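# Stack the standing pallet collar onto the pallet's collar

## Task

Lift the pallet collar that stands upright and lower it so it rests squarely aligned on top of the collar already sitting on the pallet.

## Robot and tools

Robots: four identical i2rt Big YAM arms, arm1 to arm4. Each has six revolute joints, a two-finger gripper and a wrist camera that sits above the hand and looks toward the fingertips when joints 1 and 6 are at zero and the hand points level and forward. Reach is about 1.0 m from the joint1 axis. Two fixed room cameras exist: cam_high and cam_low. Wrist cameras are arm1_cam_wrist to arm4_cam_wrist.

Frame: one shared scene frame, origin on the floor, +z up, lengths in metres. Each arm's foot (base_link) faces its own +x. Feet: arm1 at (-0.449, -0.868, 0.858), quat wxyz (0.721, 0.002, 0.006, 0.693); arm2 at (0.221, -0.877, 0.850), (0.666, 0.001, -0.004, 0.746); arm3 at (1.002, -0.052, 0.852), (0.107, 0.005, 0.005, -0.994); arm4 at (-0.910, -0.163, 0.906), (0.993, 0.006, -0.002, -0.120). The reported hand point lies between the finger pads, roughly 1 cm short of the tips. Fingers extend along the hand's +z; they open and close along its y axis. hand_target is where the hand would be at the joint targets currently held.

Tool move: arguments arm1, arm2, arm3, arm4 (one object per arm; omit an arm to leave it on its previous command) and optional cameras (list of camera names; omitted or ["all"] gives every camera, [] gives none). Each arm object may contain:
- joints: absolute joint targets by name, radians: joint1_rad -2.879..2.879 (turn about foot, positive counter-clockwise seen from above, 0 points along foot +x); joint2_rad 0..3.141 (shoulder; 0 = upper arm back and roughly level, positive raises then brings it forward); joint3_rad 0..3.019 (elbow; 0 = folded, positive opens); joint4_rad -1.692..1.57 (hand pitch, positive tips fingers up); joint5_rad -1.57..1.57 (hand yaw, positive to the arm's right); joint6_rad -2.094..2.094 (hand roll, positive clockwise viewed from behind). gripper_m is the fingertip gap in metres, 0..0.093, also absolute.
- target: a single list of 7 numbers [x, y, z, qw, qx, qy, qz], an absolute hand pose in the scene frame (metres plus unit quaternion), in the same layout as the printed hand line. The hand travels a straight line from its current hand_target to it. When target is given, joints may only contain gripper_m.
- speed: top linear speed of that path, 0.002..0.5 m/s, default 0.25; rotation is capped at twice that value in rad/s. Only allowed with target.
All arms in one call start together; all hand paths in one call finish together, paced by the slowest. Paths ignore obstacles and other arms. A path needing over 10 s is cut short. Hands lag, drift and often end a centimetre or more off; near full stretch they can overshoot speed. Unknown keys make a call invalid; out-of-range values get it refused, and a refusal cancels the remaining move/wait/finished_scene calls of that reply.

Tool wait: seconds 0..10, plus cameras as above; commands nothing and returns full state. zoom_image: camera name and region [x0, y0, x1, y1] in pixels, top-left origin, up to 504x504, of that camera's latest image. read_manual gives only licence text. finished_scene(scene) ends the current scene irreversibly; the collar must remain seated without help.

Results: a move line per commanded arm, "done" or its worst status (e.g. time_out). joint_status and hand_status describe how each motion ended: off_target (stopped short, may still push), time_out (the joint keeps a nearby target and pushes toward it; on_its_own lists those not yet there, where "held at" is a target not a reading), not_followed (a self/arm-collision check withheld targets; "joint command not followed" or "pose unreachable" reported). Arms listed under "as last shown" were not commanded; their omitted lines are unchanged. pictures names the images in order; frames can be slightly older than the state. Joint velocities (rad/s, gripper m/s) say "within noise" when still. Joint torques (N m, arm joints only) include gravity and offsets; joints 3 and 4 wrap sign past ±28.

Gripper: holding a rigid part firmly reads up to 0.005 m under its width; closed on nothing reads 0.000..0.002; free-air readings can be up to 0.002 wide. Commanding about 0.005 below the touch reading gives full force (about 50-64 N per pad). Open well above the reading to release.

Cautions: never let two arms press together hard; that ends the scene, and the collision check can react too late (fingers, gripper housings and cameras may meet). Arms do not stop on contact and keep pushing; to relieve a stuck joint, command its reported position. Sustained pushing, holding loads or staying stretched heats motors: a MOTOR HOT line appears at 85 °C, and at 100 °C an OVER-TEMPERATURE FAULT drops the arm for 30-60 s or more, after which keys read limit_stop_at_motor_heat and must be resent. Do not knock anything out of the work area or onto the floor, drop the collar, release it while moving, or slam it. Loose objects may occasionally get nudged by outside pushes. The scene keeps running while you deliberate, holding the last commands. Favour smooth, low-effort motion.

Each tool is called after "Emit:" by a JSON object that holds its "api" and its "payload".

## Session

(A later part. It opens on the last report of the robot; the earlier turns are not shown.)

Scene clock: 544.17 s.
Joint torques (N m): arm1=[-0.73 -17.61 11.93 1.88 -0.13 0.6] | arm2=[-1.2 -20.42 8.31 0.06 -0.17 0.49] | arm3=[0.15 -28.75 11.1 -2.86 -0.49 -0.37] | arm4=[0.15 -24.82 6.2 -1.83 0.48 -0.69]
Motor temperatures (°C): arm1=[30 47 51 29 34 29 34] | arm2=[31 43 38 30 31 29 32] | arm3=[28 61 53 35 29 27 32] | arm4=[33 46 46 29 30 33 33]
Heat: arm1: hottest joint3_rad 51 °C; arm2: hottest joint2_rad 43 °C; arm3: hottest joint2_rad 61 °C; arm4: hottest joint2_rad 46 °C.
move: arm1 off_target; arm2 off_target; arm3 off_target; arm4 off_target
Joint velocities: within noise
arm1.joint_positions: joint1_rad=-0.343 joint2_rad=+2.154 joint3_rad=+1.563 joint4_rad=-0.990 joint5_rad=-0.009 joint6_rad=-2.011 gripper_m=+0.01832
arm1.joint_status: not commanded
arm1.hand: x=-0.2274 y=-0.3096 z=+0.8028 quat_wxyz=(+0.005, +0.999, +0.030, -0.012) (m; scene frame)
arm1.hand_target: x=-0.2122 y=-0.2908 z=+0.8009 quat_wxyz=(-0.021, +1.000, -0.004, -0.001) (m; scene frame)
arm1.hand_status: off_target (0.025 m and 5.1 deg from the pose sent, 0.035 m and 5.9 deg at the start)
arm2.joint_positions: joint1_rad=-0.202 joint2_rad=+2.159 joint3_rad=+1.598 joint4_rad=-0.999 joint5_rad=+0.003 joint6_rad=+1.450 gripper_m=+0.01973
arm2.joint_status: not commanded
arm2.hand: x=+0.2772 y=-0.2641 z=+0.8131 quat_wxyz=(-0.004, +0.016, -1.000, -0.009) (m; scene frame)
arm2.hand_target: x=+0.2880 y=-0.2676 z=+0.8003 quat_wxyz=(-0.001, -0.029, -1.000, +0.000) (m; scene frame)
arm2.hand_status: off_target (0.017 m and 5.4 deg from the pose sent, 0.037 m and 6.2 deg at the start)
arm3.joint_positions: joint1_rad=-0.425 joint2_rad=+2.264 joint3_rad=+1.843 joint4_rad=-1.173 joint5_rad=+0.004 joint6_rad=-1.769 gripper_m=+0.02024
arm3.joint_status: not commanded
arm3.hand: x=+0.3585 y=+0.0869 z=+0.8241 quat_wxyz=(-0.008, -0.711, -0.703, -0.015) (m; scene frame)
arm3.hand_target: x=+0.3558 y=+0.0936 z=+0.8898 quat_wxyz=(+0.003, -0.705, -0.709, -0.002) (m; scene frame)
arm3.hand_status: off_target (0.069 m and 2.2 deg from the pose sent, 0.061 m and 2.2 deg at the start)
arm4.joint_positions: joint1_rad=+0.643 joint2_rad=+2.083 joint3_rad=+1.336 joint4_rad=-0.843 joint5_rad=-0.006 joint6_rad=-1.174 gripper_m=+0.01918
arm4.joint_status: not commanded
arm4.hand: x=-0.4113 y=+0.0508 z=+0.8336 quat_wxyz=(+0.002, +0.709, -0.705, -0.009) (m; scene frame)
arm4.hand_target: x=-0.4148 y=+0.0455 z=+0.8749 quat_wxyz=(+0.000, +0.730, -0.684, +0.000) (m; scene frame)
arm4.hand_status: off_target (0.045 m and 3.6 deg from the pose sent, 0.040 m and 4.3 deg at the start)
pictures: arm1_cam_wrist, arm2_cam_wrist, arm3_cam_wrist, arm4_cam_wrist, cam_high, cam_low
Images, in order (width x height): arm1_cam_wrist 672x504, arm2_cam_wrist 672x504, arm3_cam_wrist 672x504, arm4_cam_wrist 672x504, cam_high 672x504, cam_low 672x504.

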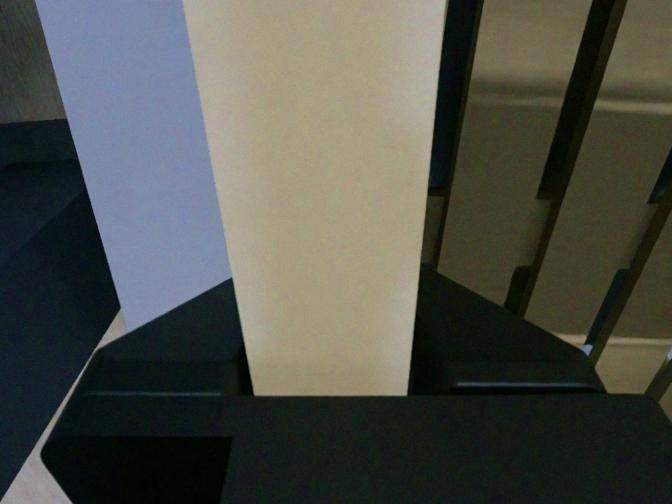

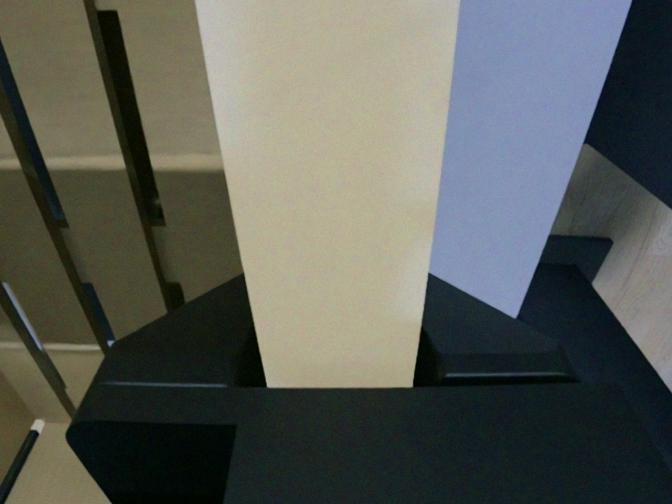

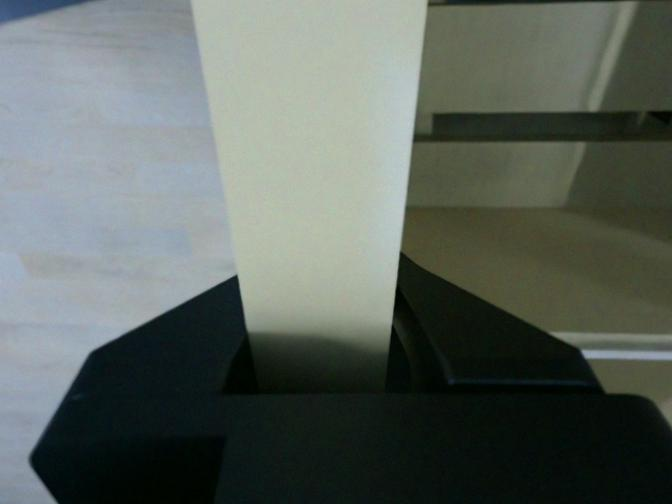

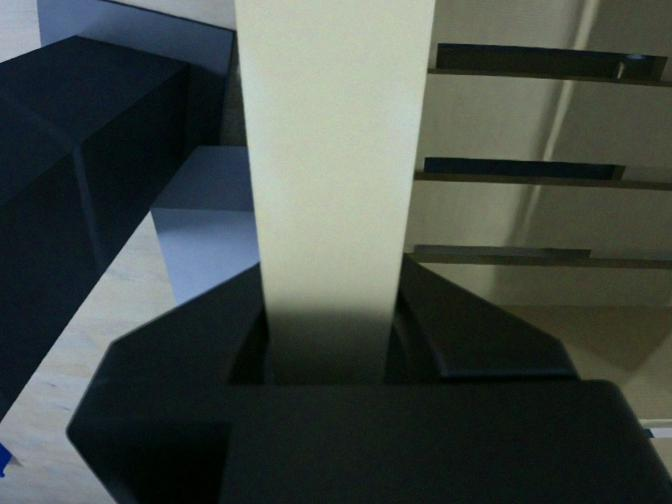

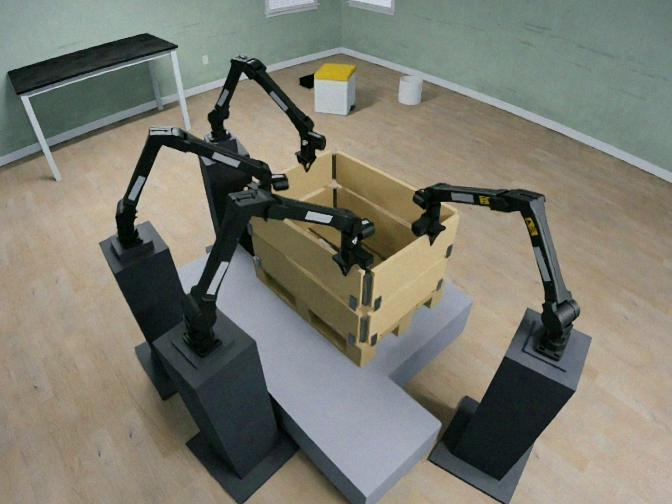

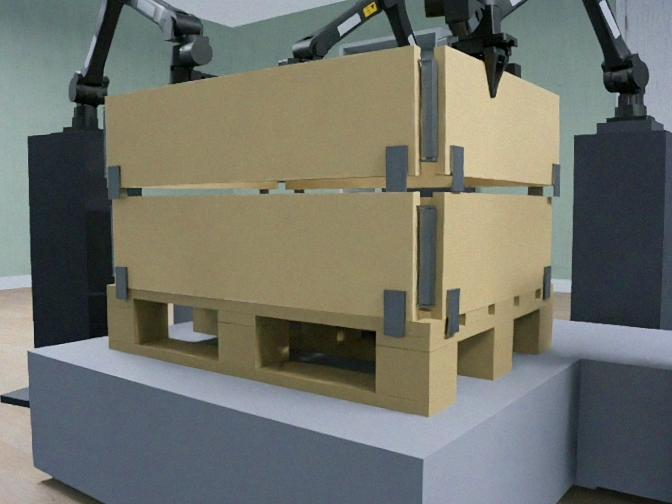

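Emit:
{"api": "move", "payload": {"arm1": {"target":[-0.212,-0.290,0.78,-0.02,0.9998,-0.005,0],"speed":0.05}, "arm2": {"target":[0.288,-0.267,0.78,0,0.03,1,0],"speed":0.05}, "arm3": {"target":[0.358,0.093,0.86,0,0.705,0.709,0],"speed":0.05}, "arm4": {"target":[-0.413,0.045,0.842,0,-0.73,0.683,0],"speed":0.05}}}

Emit:
{"api": "zoom_image", "payload": {"camera": "cam_high", "region": [220, 120, 480, 380]}}

Emit:
{"api": "zoom_image", "payload": {"camera": "cam_low", "region": [360, 130, 570, 350]}}

Emit:
{"api": "zoom_image", "payload": {"camera": "cam_low", "region": [80, 130, 290, 350]}}

Scene clock: 550.87 s.
Joint torques (N m): arm1=[-0.62 -16.21 11.19 2.47 -0.09 0.61] | arm2=[-1.03 -18.2 7.8 0.47 -0.34 0.5] | arm3=[0.03 -26.29 8.39 -1.18 -0.7 -0.29] | arm4=[-0.32 -20.66 6.34 -0.55 0.6 -0.69]
Motor temperatures (°C): arm1=[30 47 51 29 34 29 34] | arm2=[31 42 37 30 31 29 32] | arm3=[28 59 53 34 29 27 32] | arm4=[33 48 46 29 30 33 33]
Heat: arm1: hottest joint3_rad 51 °C; arm2: hottest joint2_rad 42 °C; arm3: hottest joint2_rad 59 °C; arm4: hottest joint2_rad 48 °C.
move: arm1 off_target; arm2 off_target; arm3 off_target; arm4 off_target
Joint velocities: within noise
arm1.joint_positions: joint1_rad=-0.343 joint2_rad=+2.165 joint3_rad=+1.563 joint4_rad=-0.968 joint5_rad=-0.009 joint6_rad=-2.011 gripper_m=+0.01832
arm1.joint_status: not commanded
arm1.hand: x=-0.2258 y=-0.3068 z=+0.7963 quat_wxyz=(+0.000, +1.000, +0.029, -0.010) (m; scene frame)
arm1.hand_target: x=-0.2127 y=-0.2916 z=+0.7809 quat_wxyz=(-0.019, +1.000, -0.005, -0.001) (m; scene frame)
arm1.hand_status: off_target (0.027 m and 4.7 deg from the pose sent, 0.034 m and 5.1 deg at the start)
arm2.joint_positions: joint1_rad=-0.203 joint2_rad=+2.159 joint3_rad=+1.593 joint4_rad=-0.982 joint5_rad=+0.006 joint6_rad=+1.450 gripper_m=+0.01973
arm2.joint_status: not commanded
arm2.hand: x=+0.2788 y=-0.2626 z=+0.8113 quat_wxyz=(-0.006, +0.015, -1.000, -0.014) (m; scene frame)
arm2.hand_target: x=+0.2872 y=-0.2714 z=+0.7809 quat_wxyz=(+0.000, -0.029, -1.000, +0.006) (m; scene frame)
arm2.hand_status: off_target (0.033 m and 5.5 deg from the pose sent, 0.035 m and 5.4 deg at the start)
arm3.joint_positions: joint1_rad=-0.425 joint2_rad=+2.264 joint3_rad=+1.837 joint4_rad=-1.160 joint5_rad=+0.004 joint6_rad=-1.778 gripper_m=+0.02024
arm3.joint_status: not commanded
arm3.hand: x=+0.3575 y=+0.0874 z=+0.8221 quat_wxyz=(-0.005, -0.708, -0.706, -0.013) (m; scene frame)
arm3.hand_target: x=+0.3583 y=+0.0928 z=+0.8589 quat_wxyz=(+0.000, -0.705, -0.709, -0.001) (m; scene frame)
arm3.hand_status: off_target (0.038 m and 1.6 deg from the pose sent, 0.036 m and 2.2 deg at the start)
arm4.joint_positions: joint1_rad=+0.646 joint2_rad=+2.088 joint3_rad=+1.324 joint4_rad=-0.812 joint5_rad=-0.007 joint6_rad=-1.176 gripper_m=+0.01912
arm4.joint_status: not commanded
arm4.hand: x=-0.4113 y=+0.0532 z=+0.8282 quat_wxyz=(-0.006, +0.711, -0.703, -0.006) (m; scene frame)
arm4.hand_target: x=-0.4132 y=+0.0450 z=+0.8414 quat_wxyz=(+0.001, +0.730, -0.684, +0.000) (m; scene frame)
arm4.hand_status: off_target (0.016 m and 3.3 deg from the pose sent, 0.010 m and 3.6 deg at the start)
pictures: arm1_cam_wrist, arm2_cam_wrist, arm3_cam_wrist, arm4_cam_wrist, cam_high, cam_low
Images, in order (width x height): arm1_cam_wrist 672x504, arm2_cam_wrist 672x504, arm3_cam_wrist 672x504, arm4_cam_wrist 672x504, cam_high 672x504, cam_low 672x504.

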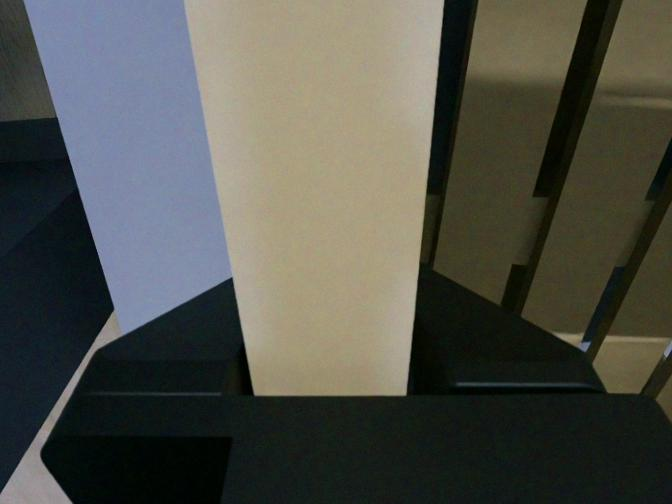

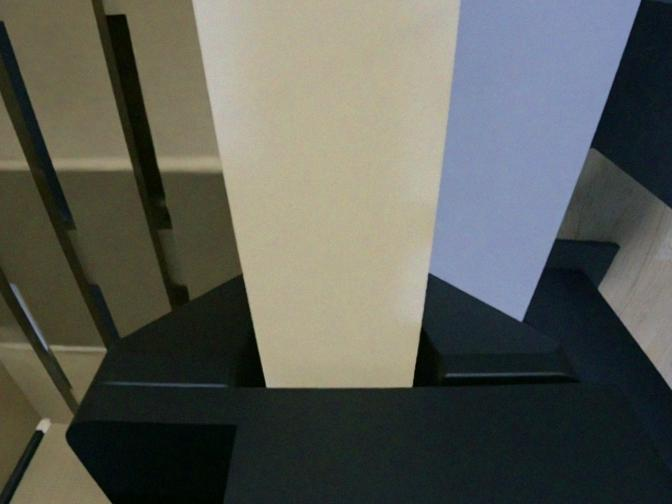

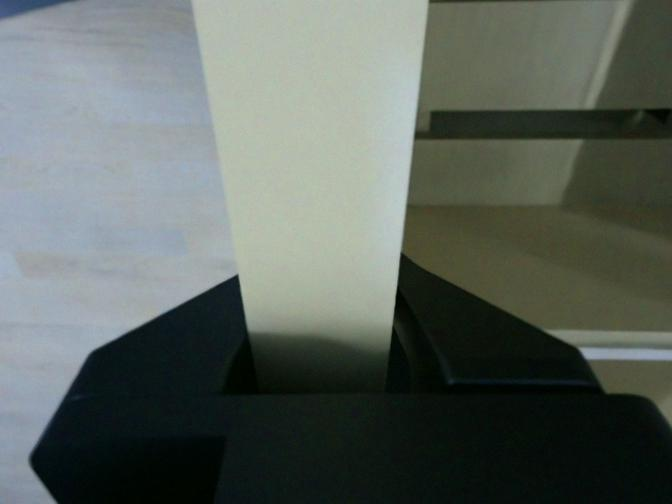

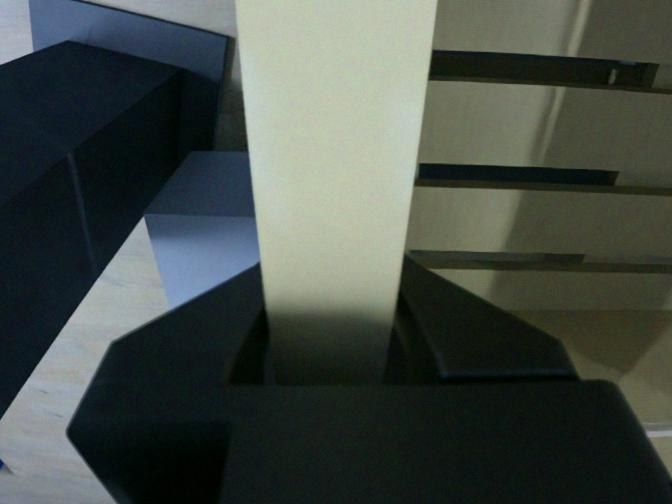

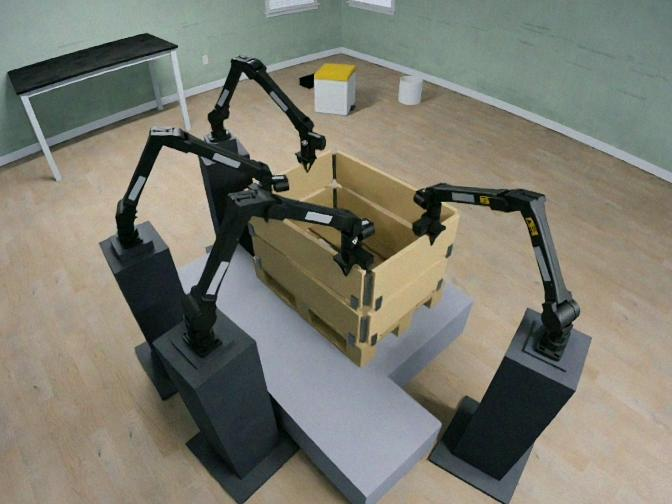

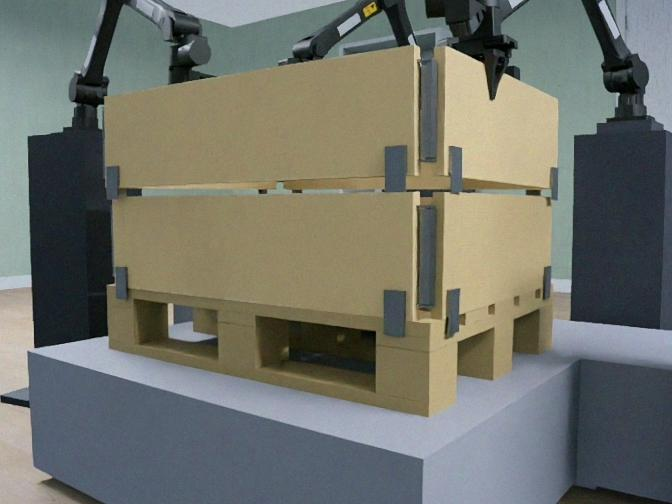

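Scaled by 1.938 from the camera's 672x504 image, which has a finer 960x720 frame.

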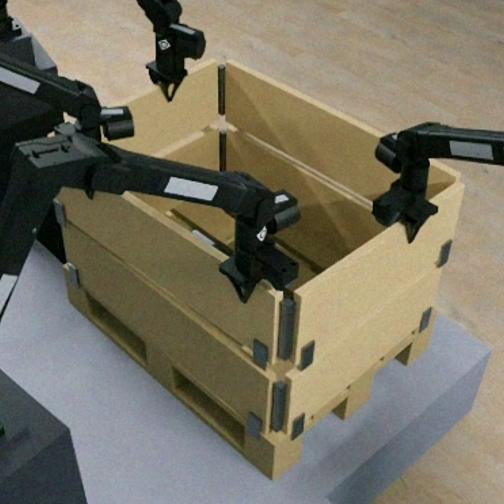

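Scaled by 2.291 from the camera's 672x504 image, which has a finer 960x720 frame.

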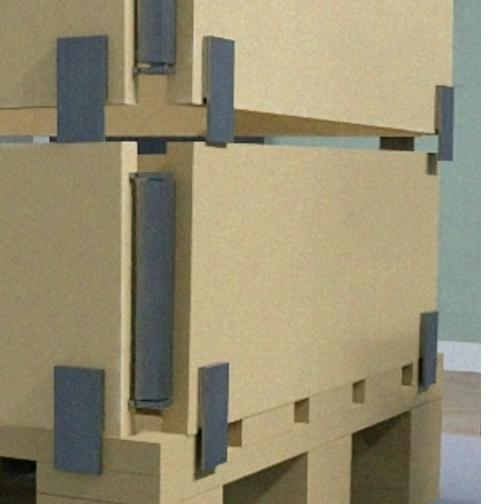

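Scaled by 2.291 from the camera's 672x504 image, which has a finer 960x720 frame.

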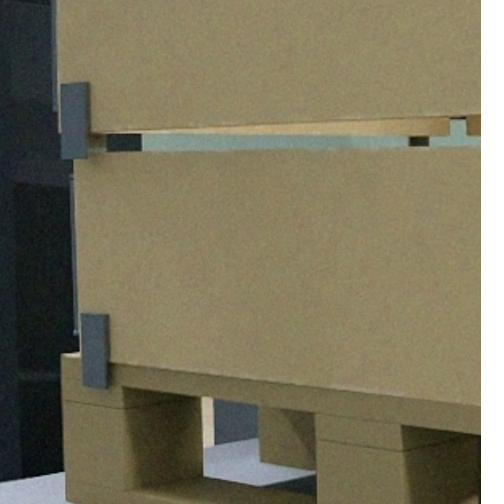

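Emit:
{"api": "move", "payload": {"arm1": {"target":[-0.203,-0.290,0.81,-0.02,0.9998,-0.005,0],"speed":0.06}, "arm2": {"target":[0.303,-0.267,0.845,0,0.03,1,0],"speed":0.06}, "arm3": {"target":[0.374,0.088,0.92,0,0.705,0.709,0],"speed":0.06}, "arm4": {"target":[-0.397,0.042,0.88,0,-0.73,0.683,0],"speed":0.06}}}

Emit:
{"api": "zoom_image", "payload": {"camera": "cam_high", "region": [220, 120, 480, 380]}}

Emit:
{"api": "zoom_image", "payload": {"camera": "cam_high", "region": [330, 240, 460, 350]}}

Emit:
{"api": "zoom_image", "payload": {"camera": "cam_low", "region": [360, 130, 570, 350]}}

Emit:
{"api": "zoom_image", "payload": {"camera": "cam_low", "region": [80, 130, 290, 350]}}

Scene clock: 560.97 s.
Joint torques (N m): arm1=[-0.5 -19.14 13.23 0.01 -0.11 0.56] | arm2=[-1.73 -25.05 11.37 -2.7 -0.44 0.43] | arm3=[0.21 -33.08 8.5 -3.79 -0.63 -0.2] | arm4=[-1.49 -23.53 10.48 -3.17 0.58 -0.66]
Motor temperatures (°C): arm1=[30 47 50 29 33 29 34] | arm2=[31 42 37 30 31 29 32] | arm3=[28 57 52 34 29 27 32] | arm4=[33 48 46 29 30 33 33]
Heat: arm1: hottest joint3_rad 50 °C; arm2: hottest joint2_rad 42 °C; arm3: hottest joint2_rad 57 °C; arm4: hottest joint2_rad 48 °C.
move: arm1 off_target; arm2 off_target; arm3 off_target; arm4 off_target
Joint velocities: within noise
arm1.joint_positions: joint1_rad=-0.358 joint2_rad=+2.165 joint3_rad=+1.566 joint4_rad=-0.970 joint5_rad=-0.009 joint6_rad=-2.020 gripper_m=+0.01832
arm1.joint_status: not commanded
arm1.hand: x=-0.2170 y=-0.3092 z=+0.7971 quat_wxyz=(+0.000, +1.000, +0.026, -0.009) (m; scene frame)
arm1.hand_target: x=-0.2033 y=-0.2910 z=+0.8106 quat_wxyz=(-0.021, +1.000, -0.005, +0.000) (m; scene frame)
arm1.hand_status: off_target (0.027 m and 4.4 deg from the pose sent, 0.031 m and 4.7 deg at the start)
arm2.joint_positions: joint1_rad=-0.219 joint2_rad=+2.157 joint3_rad=+1.593 joint4_rad=-0.997 joint5_rad=+0.008 joint6_rad=+1.431 gripper_m=+0.01973
arm2.joint_status: not commanded
arm2.hand: x=+0.2885 y=-0.2670 z=+0.8126 quat_wxyz=(-0.007, +0.017, -1.000, -0.008) (m; scene frame)
arm2.hand_target: x=+0.3030 y=-0.2643 z=+0.8442 quat_wxyz=(-0.001, -0.029, -1.000, -0.009) (m; scene frame)
arm2.hand_status: off_target (0.036 m and 5.5 deg from the pose sent, 0.042 m and 5.5 deg at the start)
arm3.joint_positions: joint1_rad=-0.425 joint2_rad=+2.252 joint3_rad=+1.821 joint4_rad=-1.158 joint5_rad=+0.003 joint6_rad=-1.791 gripper_m=+0.02024
arm3.joint_status: not commanded
arm3.hand: x=+0.3617 y=+0.0862 z=+0.8242 quat_wxyz=(-0.006, -0.704, -0.710, -0.013) (m; scene frame)
arm3.hand_target: x=+0.3720 y=+0.0882 z=+0.9111 quat_wxyz=(+0.002, -0.703, -0.711, +0.000) (m; scene frame)
arm3.hand_status: off_target (0.097 m and 1.6 deg from the pose sent, 0.099 m and 1.6 deg at the start)
arm4.joint_positions: joint1_rad=+0.644 joint2_rad=+2.089 joint3_rad=+1.336 joint4_rad=-0.823 joint5_rad=-0.007 joint6_rad=-1.194 gripper_m=+0.01911
arm4.joint_status: not commanded
arm4.hand: x=-0.4082 y=+0.0531 z=+0.8306 quat_wxyz=(-0.005, +0.717, -0.697, -0.007) (m; scene frame)
arm4.hand_target: x=-0.3973 y=+0.0423 z=+0.8776 quat_wxyz=(-0.003, +0.730, -0.684, +0.002) (m; scene frame)
arm4.hand_status: off_target (0.052 m and 2.4 deg from the pose sent, 0.055 m and 3.3 deg at the start)
pictures: arm1_cam_wrist, arm2_cam_wrist, arm3_cam_wrist, arm4_cam_wrist, cam_high, cam_low
Images, in order (width x height): arm1_cam_wrist 672x504, arm2_cam_wrist 672x504, arm3_cam_wrist 672x504, arm4_cam_wrist 672x504, cam_high 672x504, cam_low 672x504.

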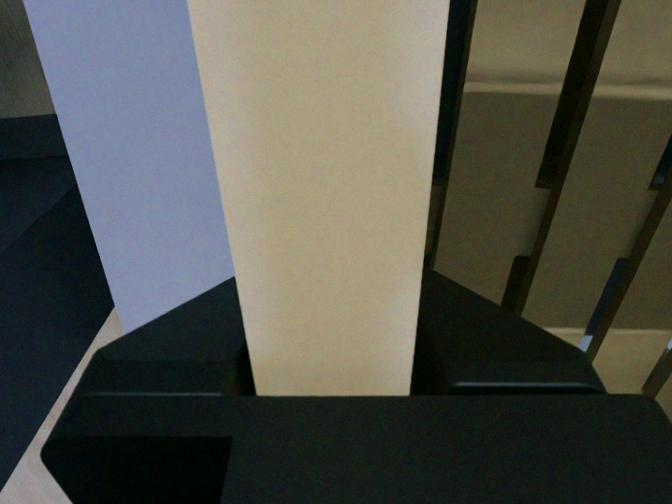

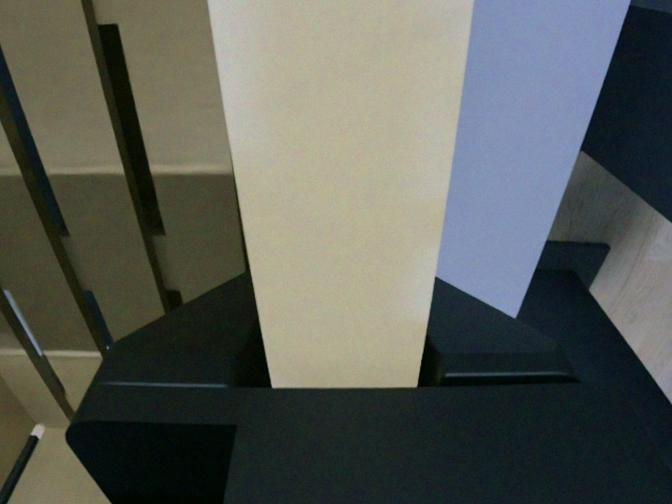

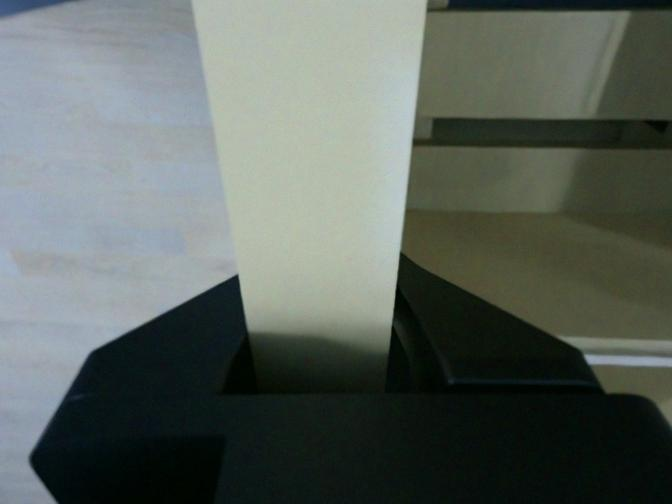

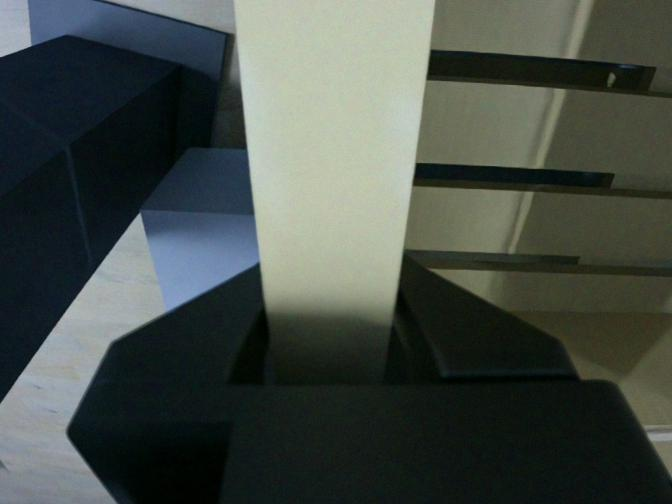

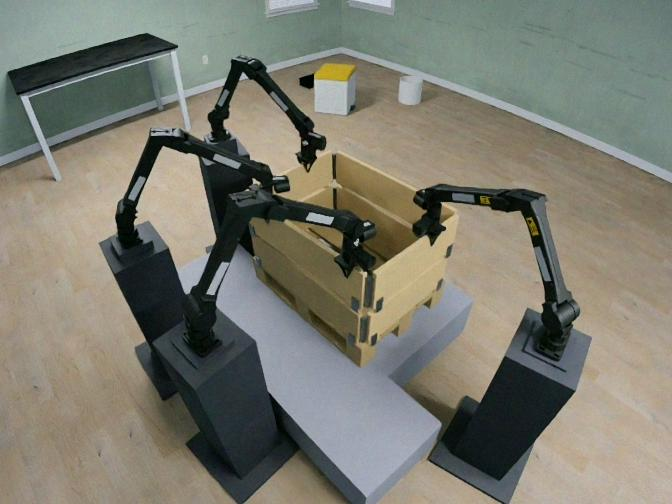

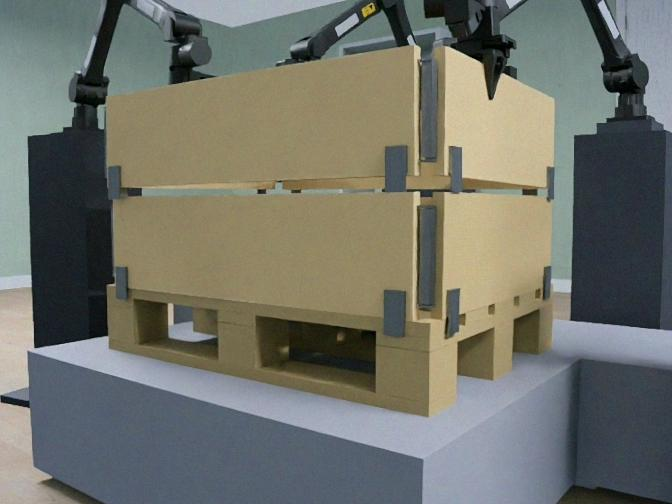

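Scaled by 1.938 from the camera's 672x504 image, which has a finer 960x720 frame.

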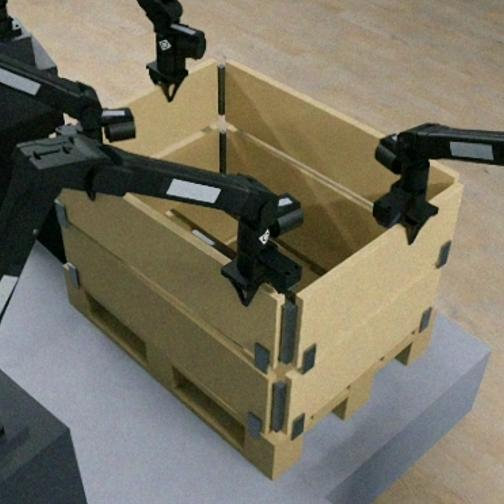

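Scaled by 3.877 from the camera's 672x504 image, which has a finer 960x720 frame.

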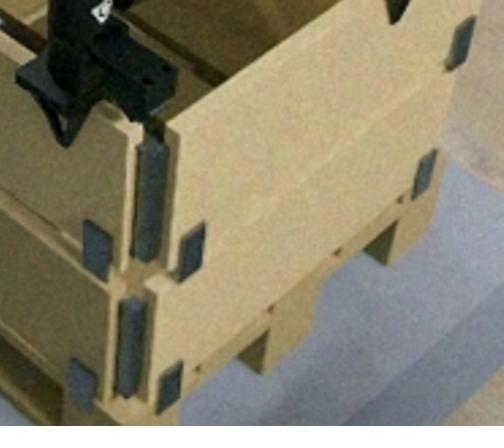

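Scaled by 2.291 from the camera's 672x504 image, which has a finer 960x720 frame.

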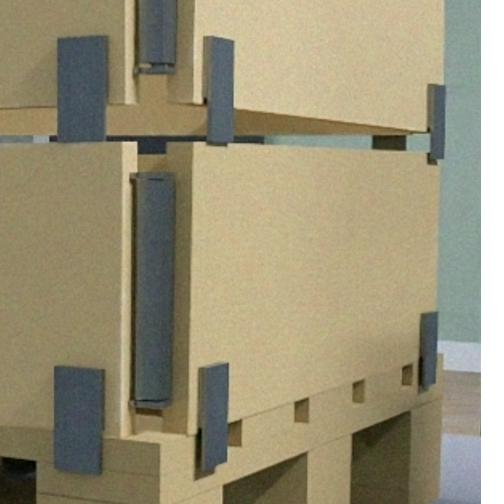

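Scaled by 2.291 from the camera's 672x504 image, which has a finer 960x720 frame.

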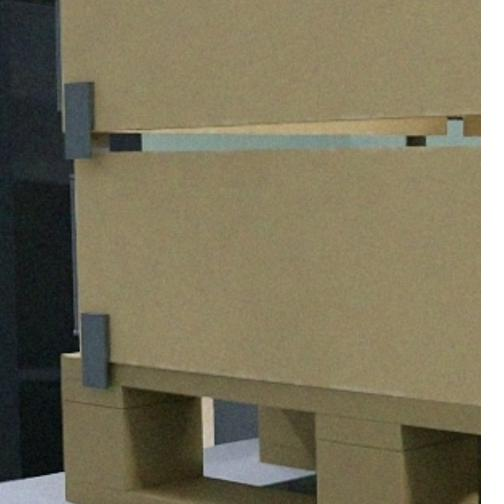

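Emit:
{"api": "move", "payload": {"arm1": {"target":[-0.208,-0.278,0.825,-0.02,0.9998,-0.015,0],"speed":0.06}, "arm2": {"target":[0.303,-0.263,0.855,0,0.04,1,0],"speed":0.06}, "arm3": {"target":[0.374,0.086,0.935,0,0.715,0.699,0],"speed":0.06}, "arm4": {"target":[-0.397,0.055,0.935,0,-0.72,0.694,0],"speed":0.06}, "cameras": []}}

Emit:
{"api": "move", "payload": {"arm1": {"target":[-0.212,-0.25,0.835,-0.02,0.9998,-0.025,0],"speed":0.06}, "arm2": {"target":[0.303,-0.258,0.855,0,0.05,1,0],"speed":0.06}, "arm3": {"target":[0.374,0.086,0.935,0,0.72,0.694,0],"speed":0.06}, "arm4": {"target":[-0.401,0.088,0.935,0,-0.71,0.704,0],"speed":0.06}}}

Emit:
{"api": "zoom_image", "payload": {"camera": "cam_high", "region": [220, 120, 480, 380]}}

Emit:
{"api": "zoom_image", "payload": {"camera": "cam_low", "region": [360, 130, 570, 350]}}

Emit:
{"api": "zoom_image", "payload": {"camera": "cam_low", "region": [80, 130, 290, 350]}}

Scene clock: 583.40 s.
Joint torques (N m): arm1=[0.67 -19.19 14.53 0.5 -0.16 0.9] | arm2=[-1.49 -25.47 11.89 -2.74 -0.25 0.62] | arm3=[0.5 -33.2 9.06 -4.11 -0.23 0.14] | arm4=[0.21 -28.28 12.22 -5.18 0.44 -0.3]
Motor temperatures (°C): arm1=[30 46 52 29 33 28 34] | arm2=[31 42 37 30 30 29 32] | arm3=[28 66 50 35 29 27 32] | arm4=[33 47 47 29 30 33 33]
Heat: arm1: hottest joint3_rad 52 °C; arm2: hottest joint2_rad 42 °C; arm3: hottest joint2_rad 66 °C; arm4: hottest joint2_rad 47 °C.
move: arm1 off_target; arm2 off_target; arm3 off_target; arm4 off_target
Joint velocities: arm1=[0.005 -0.005 0.002 -0.007 -0.037 -0.154 -0.001] | arm2=[within noise] | arm3=[within noise] | arm4=[within noise]
arm1.joint_positions: joint1_rad=-0.358 joint2_rad=+2.161 joint3_rad=+1.596 joint4_rad=-1.027 joint5_rad=-0.009 joint6_rad=-2.020 gripper_m=+0.01832
arm1.joint_status: not commanded
arm1.hand: x=-0.2168 y=-0.3090 z=+0.8087 quat_wxyz=(+0.010, +0.999, +0.026, -0.014) (m; scene frame)
arm1.hand_target: x=-0.2089 y=-0.2798 z=+0.8263 quat_wxyz=(-0.021, +1.000, -0.013, -0.001) (m; scene frame)
arm1.hand_status: off_target (0.036 m and 6.1 deg from the pose sent, 0.043 m and 5.4 deg at the start)
arm2.joint_positions: joint1_rad=-0.223 joint2_rad=+2.156 joint3_rad=+1.610 joint4_rad=-1.036 joint5_rad=+0.003 joint6_rad=+1.431 gripper_m=+0.01973
arm2.joint_status: not commanded
arm2.hand: x=+0.2894 y=-0.2688 z=+0.8184 quat_wxyz=(-0.003, +0.015, -1.000, +0.002) (m; scene frame)
arm2.hand_target: x=+0.3029 y=-0.2635 z=+0.8544 quat_wxyz=(+0.000, -0.038, -0.999, -0.003) (m; scene frame)
arm2.hand_status: off_target (0.040 m and 6.3 deg from the pose sent, 0.045 m and 6.6 deg at the start)
arm3.joint_positions: joint1_rad=-0.425 joint2_rad=+2.252 joint3_rad=+1.820 joint4_rad=-1.158 joint5_rad=-0.010 joint6_rad=-1.794 gripper_m=+0.02024
arm3.joint_status: not commanded
arm3.hand: x=+0.3616 y=+0.0840 z=+0.8239 quat_wxyz=(-0.010, -0.703, -0.711, -0.008) (m; scene frame)
arm3.hand_target: x=+0.3711 y=+0.0858 z=+0.9142 quat_wxyz=(+0.001, -0.713, -0.701, +0.001) (m; scene frame)
arm3.hand_status: off_target (0.112 m and 2.4 deg from the pose sent, 0.111 m and 2.4 deg at the start; pose on its path clipped on 31 of 46 steps)
arm4.joint_positions: joint1_rad=+0.647 joint2_rad=+2.089 joint3_rad=+1.364 joint4_rad=-0.878 joint5_rad=-0.004 joint6_rad=-1.182 gripper_m=+0.01910
arm4.joint_status: not commanded
arm4.hand: x=-0.4080 y=+0.0544 z=+0.8388 quat_wxyz=(+0.008, +0.714, -0.700, -0.010) (m; scene frame)
arm4.hand_target: x=-0.3981 y=+0.0549 z=+0.9264 quat_wxyz=(-0.005, +0.720, -0.694, +0.002) (m; scene frame)
arm4.hand_status: off_target (0.097 m and 1.8 deg from the pose sent, 0.105 m and 1.1 deg at the start)
pictures: none
No camera images: "cameras" was empty.

Scene clock: 584.70 s.
Joint torques (N m): arm1=[1.67 -18.73 16.8 0.54 -0.08 0.87] | arm2=[-1.2 -24.53 12.22 -2.03 -0.14 0.55] | arm3=[0.5 -33.2 8.99 -4.03 -0.09 0.34] | arm4=[0.85 -28.34 12.29 -4.71 0.1 -0.03]
Motor temperatures (°C): arm1=[30 46 53 29 33 29 34] | arm2=[31 42 37 30 30 29 32] | arm3=[28 66 50 35 29 27 32] | arm4=[33 47 47 29 30 33 33]
Heat: arm1: hottest joint3_rad 53 °C; arm2: hottest joint2_rad 42 °C; arm3: hottest joint2_rad 66 °C; arm4: hottest joint2_rad 47 °C.
move: arm1 off_target; arm2 off_target; arm3 off_target; arm4 off_target
Joint velocities: within noise
arm1.joint_positions: joint1_rad=-0.348 joint2_rad=+2.191 joint3_rad=+1.680 joint4_rad=-1.090 joint5_rad=-0.011 joint6_rad=-1.974 gripper_m=+0.01832
arm1.joint_status: not commanded
arm1.hand: x=-0.2164 y=-0.2909 z=+0.8185 quat_wxyz=(+0.014, +1.000, +0.009, -0.016) (m; scene frame)
arm1.hand_target: x=-0.2133 y=-0.2527 z=+0.8367 quat_wxyz=(-0.023, +0.999, -0.024, -0.001) (m; scene frame)
arm1.hand_status: off_target (0.044 m and 5.8 deg from the pose sent, 0.065 m and 7.0 deg at the start)
arm2.joint_positions: joint1_rad=-0.225 joint2_rad=+2.156 joint3_rad=+1.629 joint4_rad=-1.066 joint5_rad=-0.001 joint6_rad=+1.459 gripper_m=+0.01973
arm2.joint_status: not commanded
arm2.hand: x=+0.2900 y=-0.2683 z=+0.8246 quat_wxyz=(+0.000, +0.000, -1.000, +0.008) (m; scene frame)
arm2.hand_target: x=+0.3024 y=-0.2589 z=+0.8547 quat_wxyz=(+0.001, -0.049, -0.999, -0.002) (m; scene frame)
arm2.hand_status: off_target (0.035 m and 5.8 deg from the pose sent, 0.041 m and 7.5 deg at the start)
arm3.joint_positions: joint1_rad=-0.425 joint2_rad=+2.252 joint3_rad=+1.820 joint4_rad=-1.158 joint5_rad=-0.025 joint6_rad=-1.794 gripper_m=+0.02028
arm3.joint_status: not commanded
arm3.hand: x=+0.3609 y=+0.0810 z=+0.8239 quat_wxyz=(-0.014, -0.703, -0.711, -0.001) (m; scene frame)
arm3.hand_target: x=+0.3706 y=+0.0837 z=+0.9142 quat_wxyz=(-0.002, -0.720, -0.694, +0.006) (m; scene frame)
arm3.hand_status: off_target (0.112 m and 3.2 deg from the pose sent, 0.112 m and 3.1 deg at the start; pose on its path clipped on 32 of 39 steps)
arm4.joint_positions: joint1_rad=+0.693 joint2_rad=+2.106 joint3_rad=+1.404 joint4_rad=-0.910 joint5_rad=+0.008 joint6_rad=-1.136 gripper_m=+0.01910
arm4.joint_status: not commanded
arm4.hand: x=-0.4100 y=+0.0791 z=+0.8415 quat_wxyz=(+0.014, +0.714, -0.700, -0.005) (m; scene frame)
arm4.hand_target: x=-0.4025 y=+0.0863 z=+0.9273 quat_wxyz=(-0.002, +0.713, -0.702, +0.003) (m; scene frame)
arm4.hand_status: off_target (0.094 m and 1.9 deg from the pose sent, 0.102 m and 1.6 deg at the start)
pictures: arm1_cam_wrist, arm2_cam_wrist, arm3_cam_wrist, arm4_cam_wrist, cam_high, cam_low
Images, in order (width x height): arm1_cam_wrist 672x504, arm2_cam_wrist 672x504, arm3_cam_wrist 672x504, arm4_cam_wrist 672x504, cam_high 672x504, cam_low 672x504.

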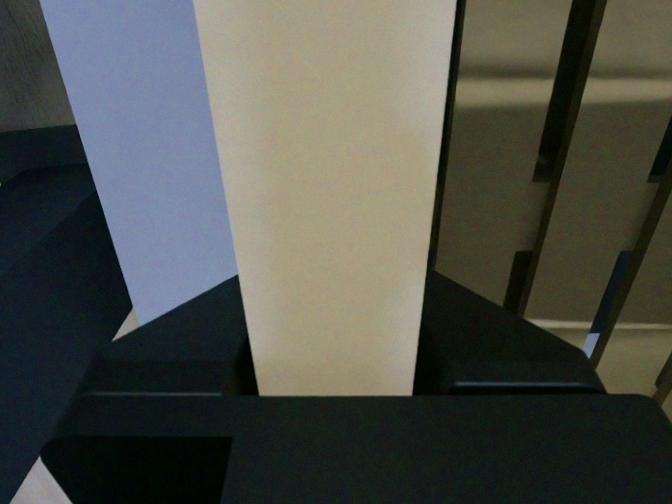

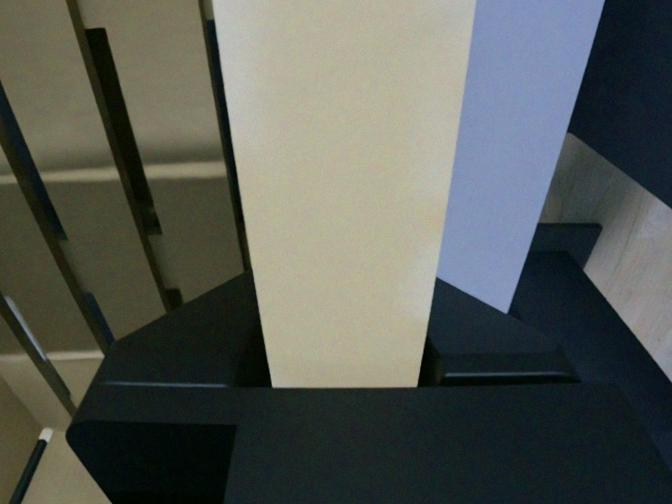

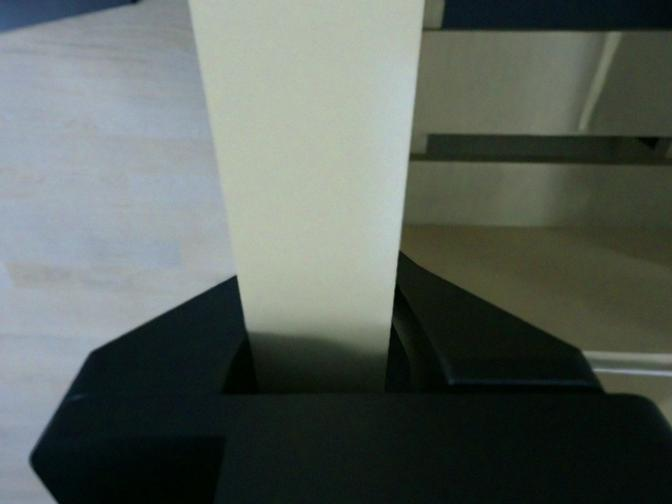

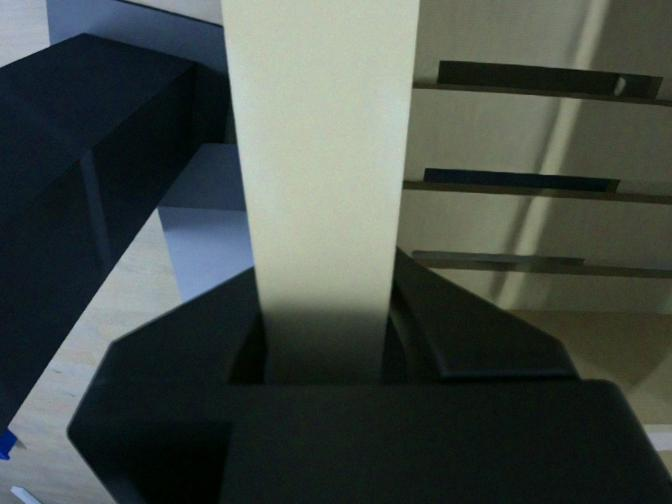

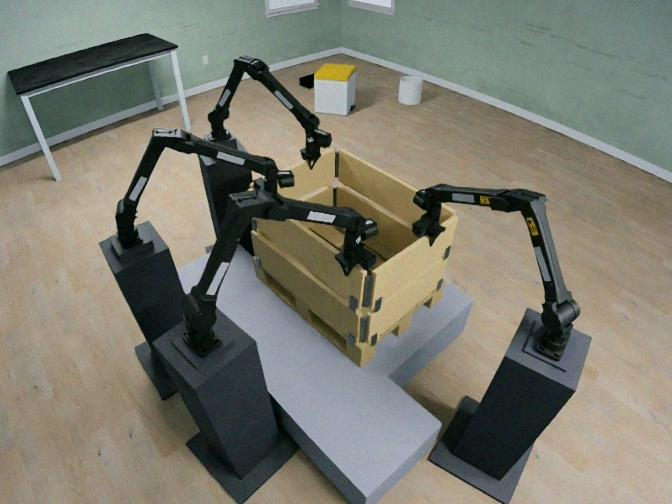

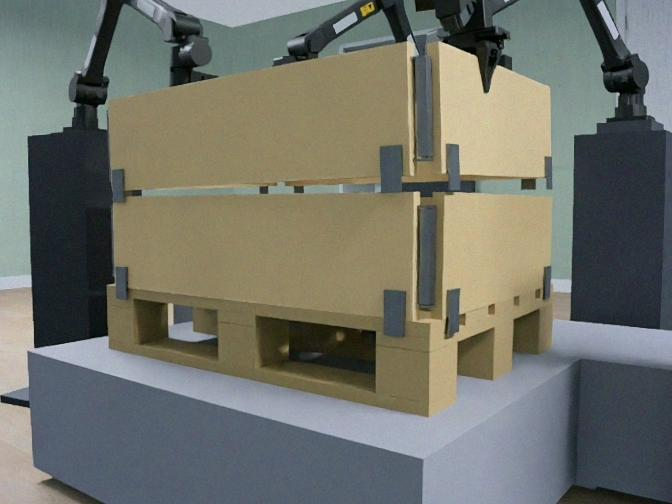

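Scaled by 1.938 from the camera's 672x504 image, which has a finer 960x720 frame.

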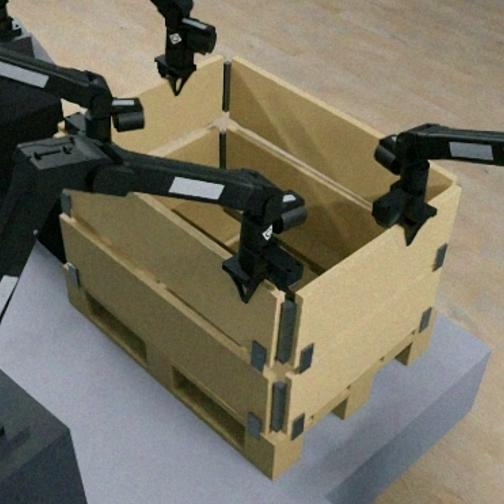

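Scaled by 2.291 from the camera's 672x504 image, which has a finer 960x720 frame.

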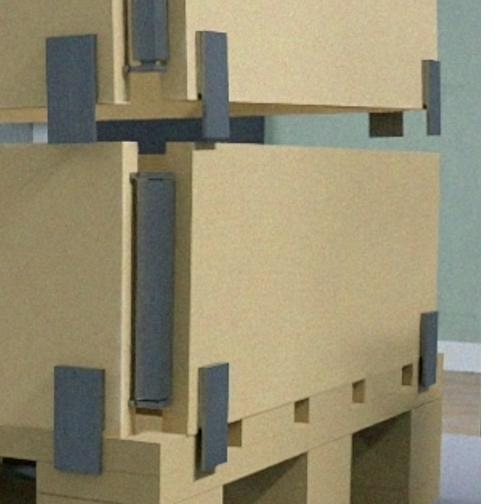

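Scaled by 2.291 from the camera's 672x504 image, which has a finer 960x720 frame.

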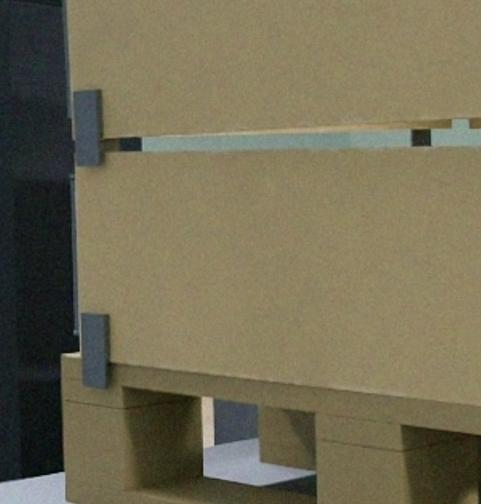

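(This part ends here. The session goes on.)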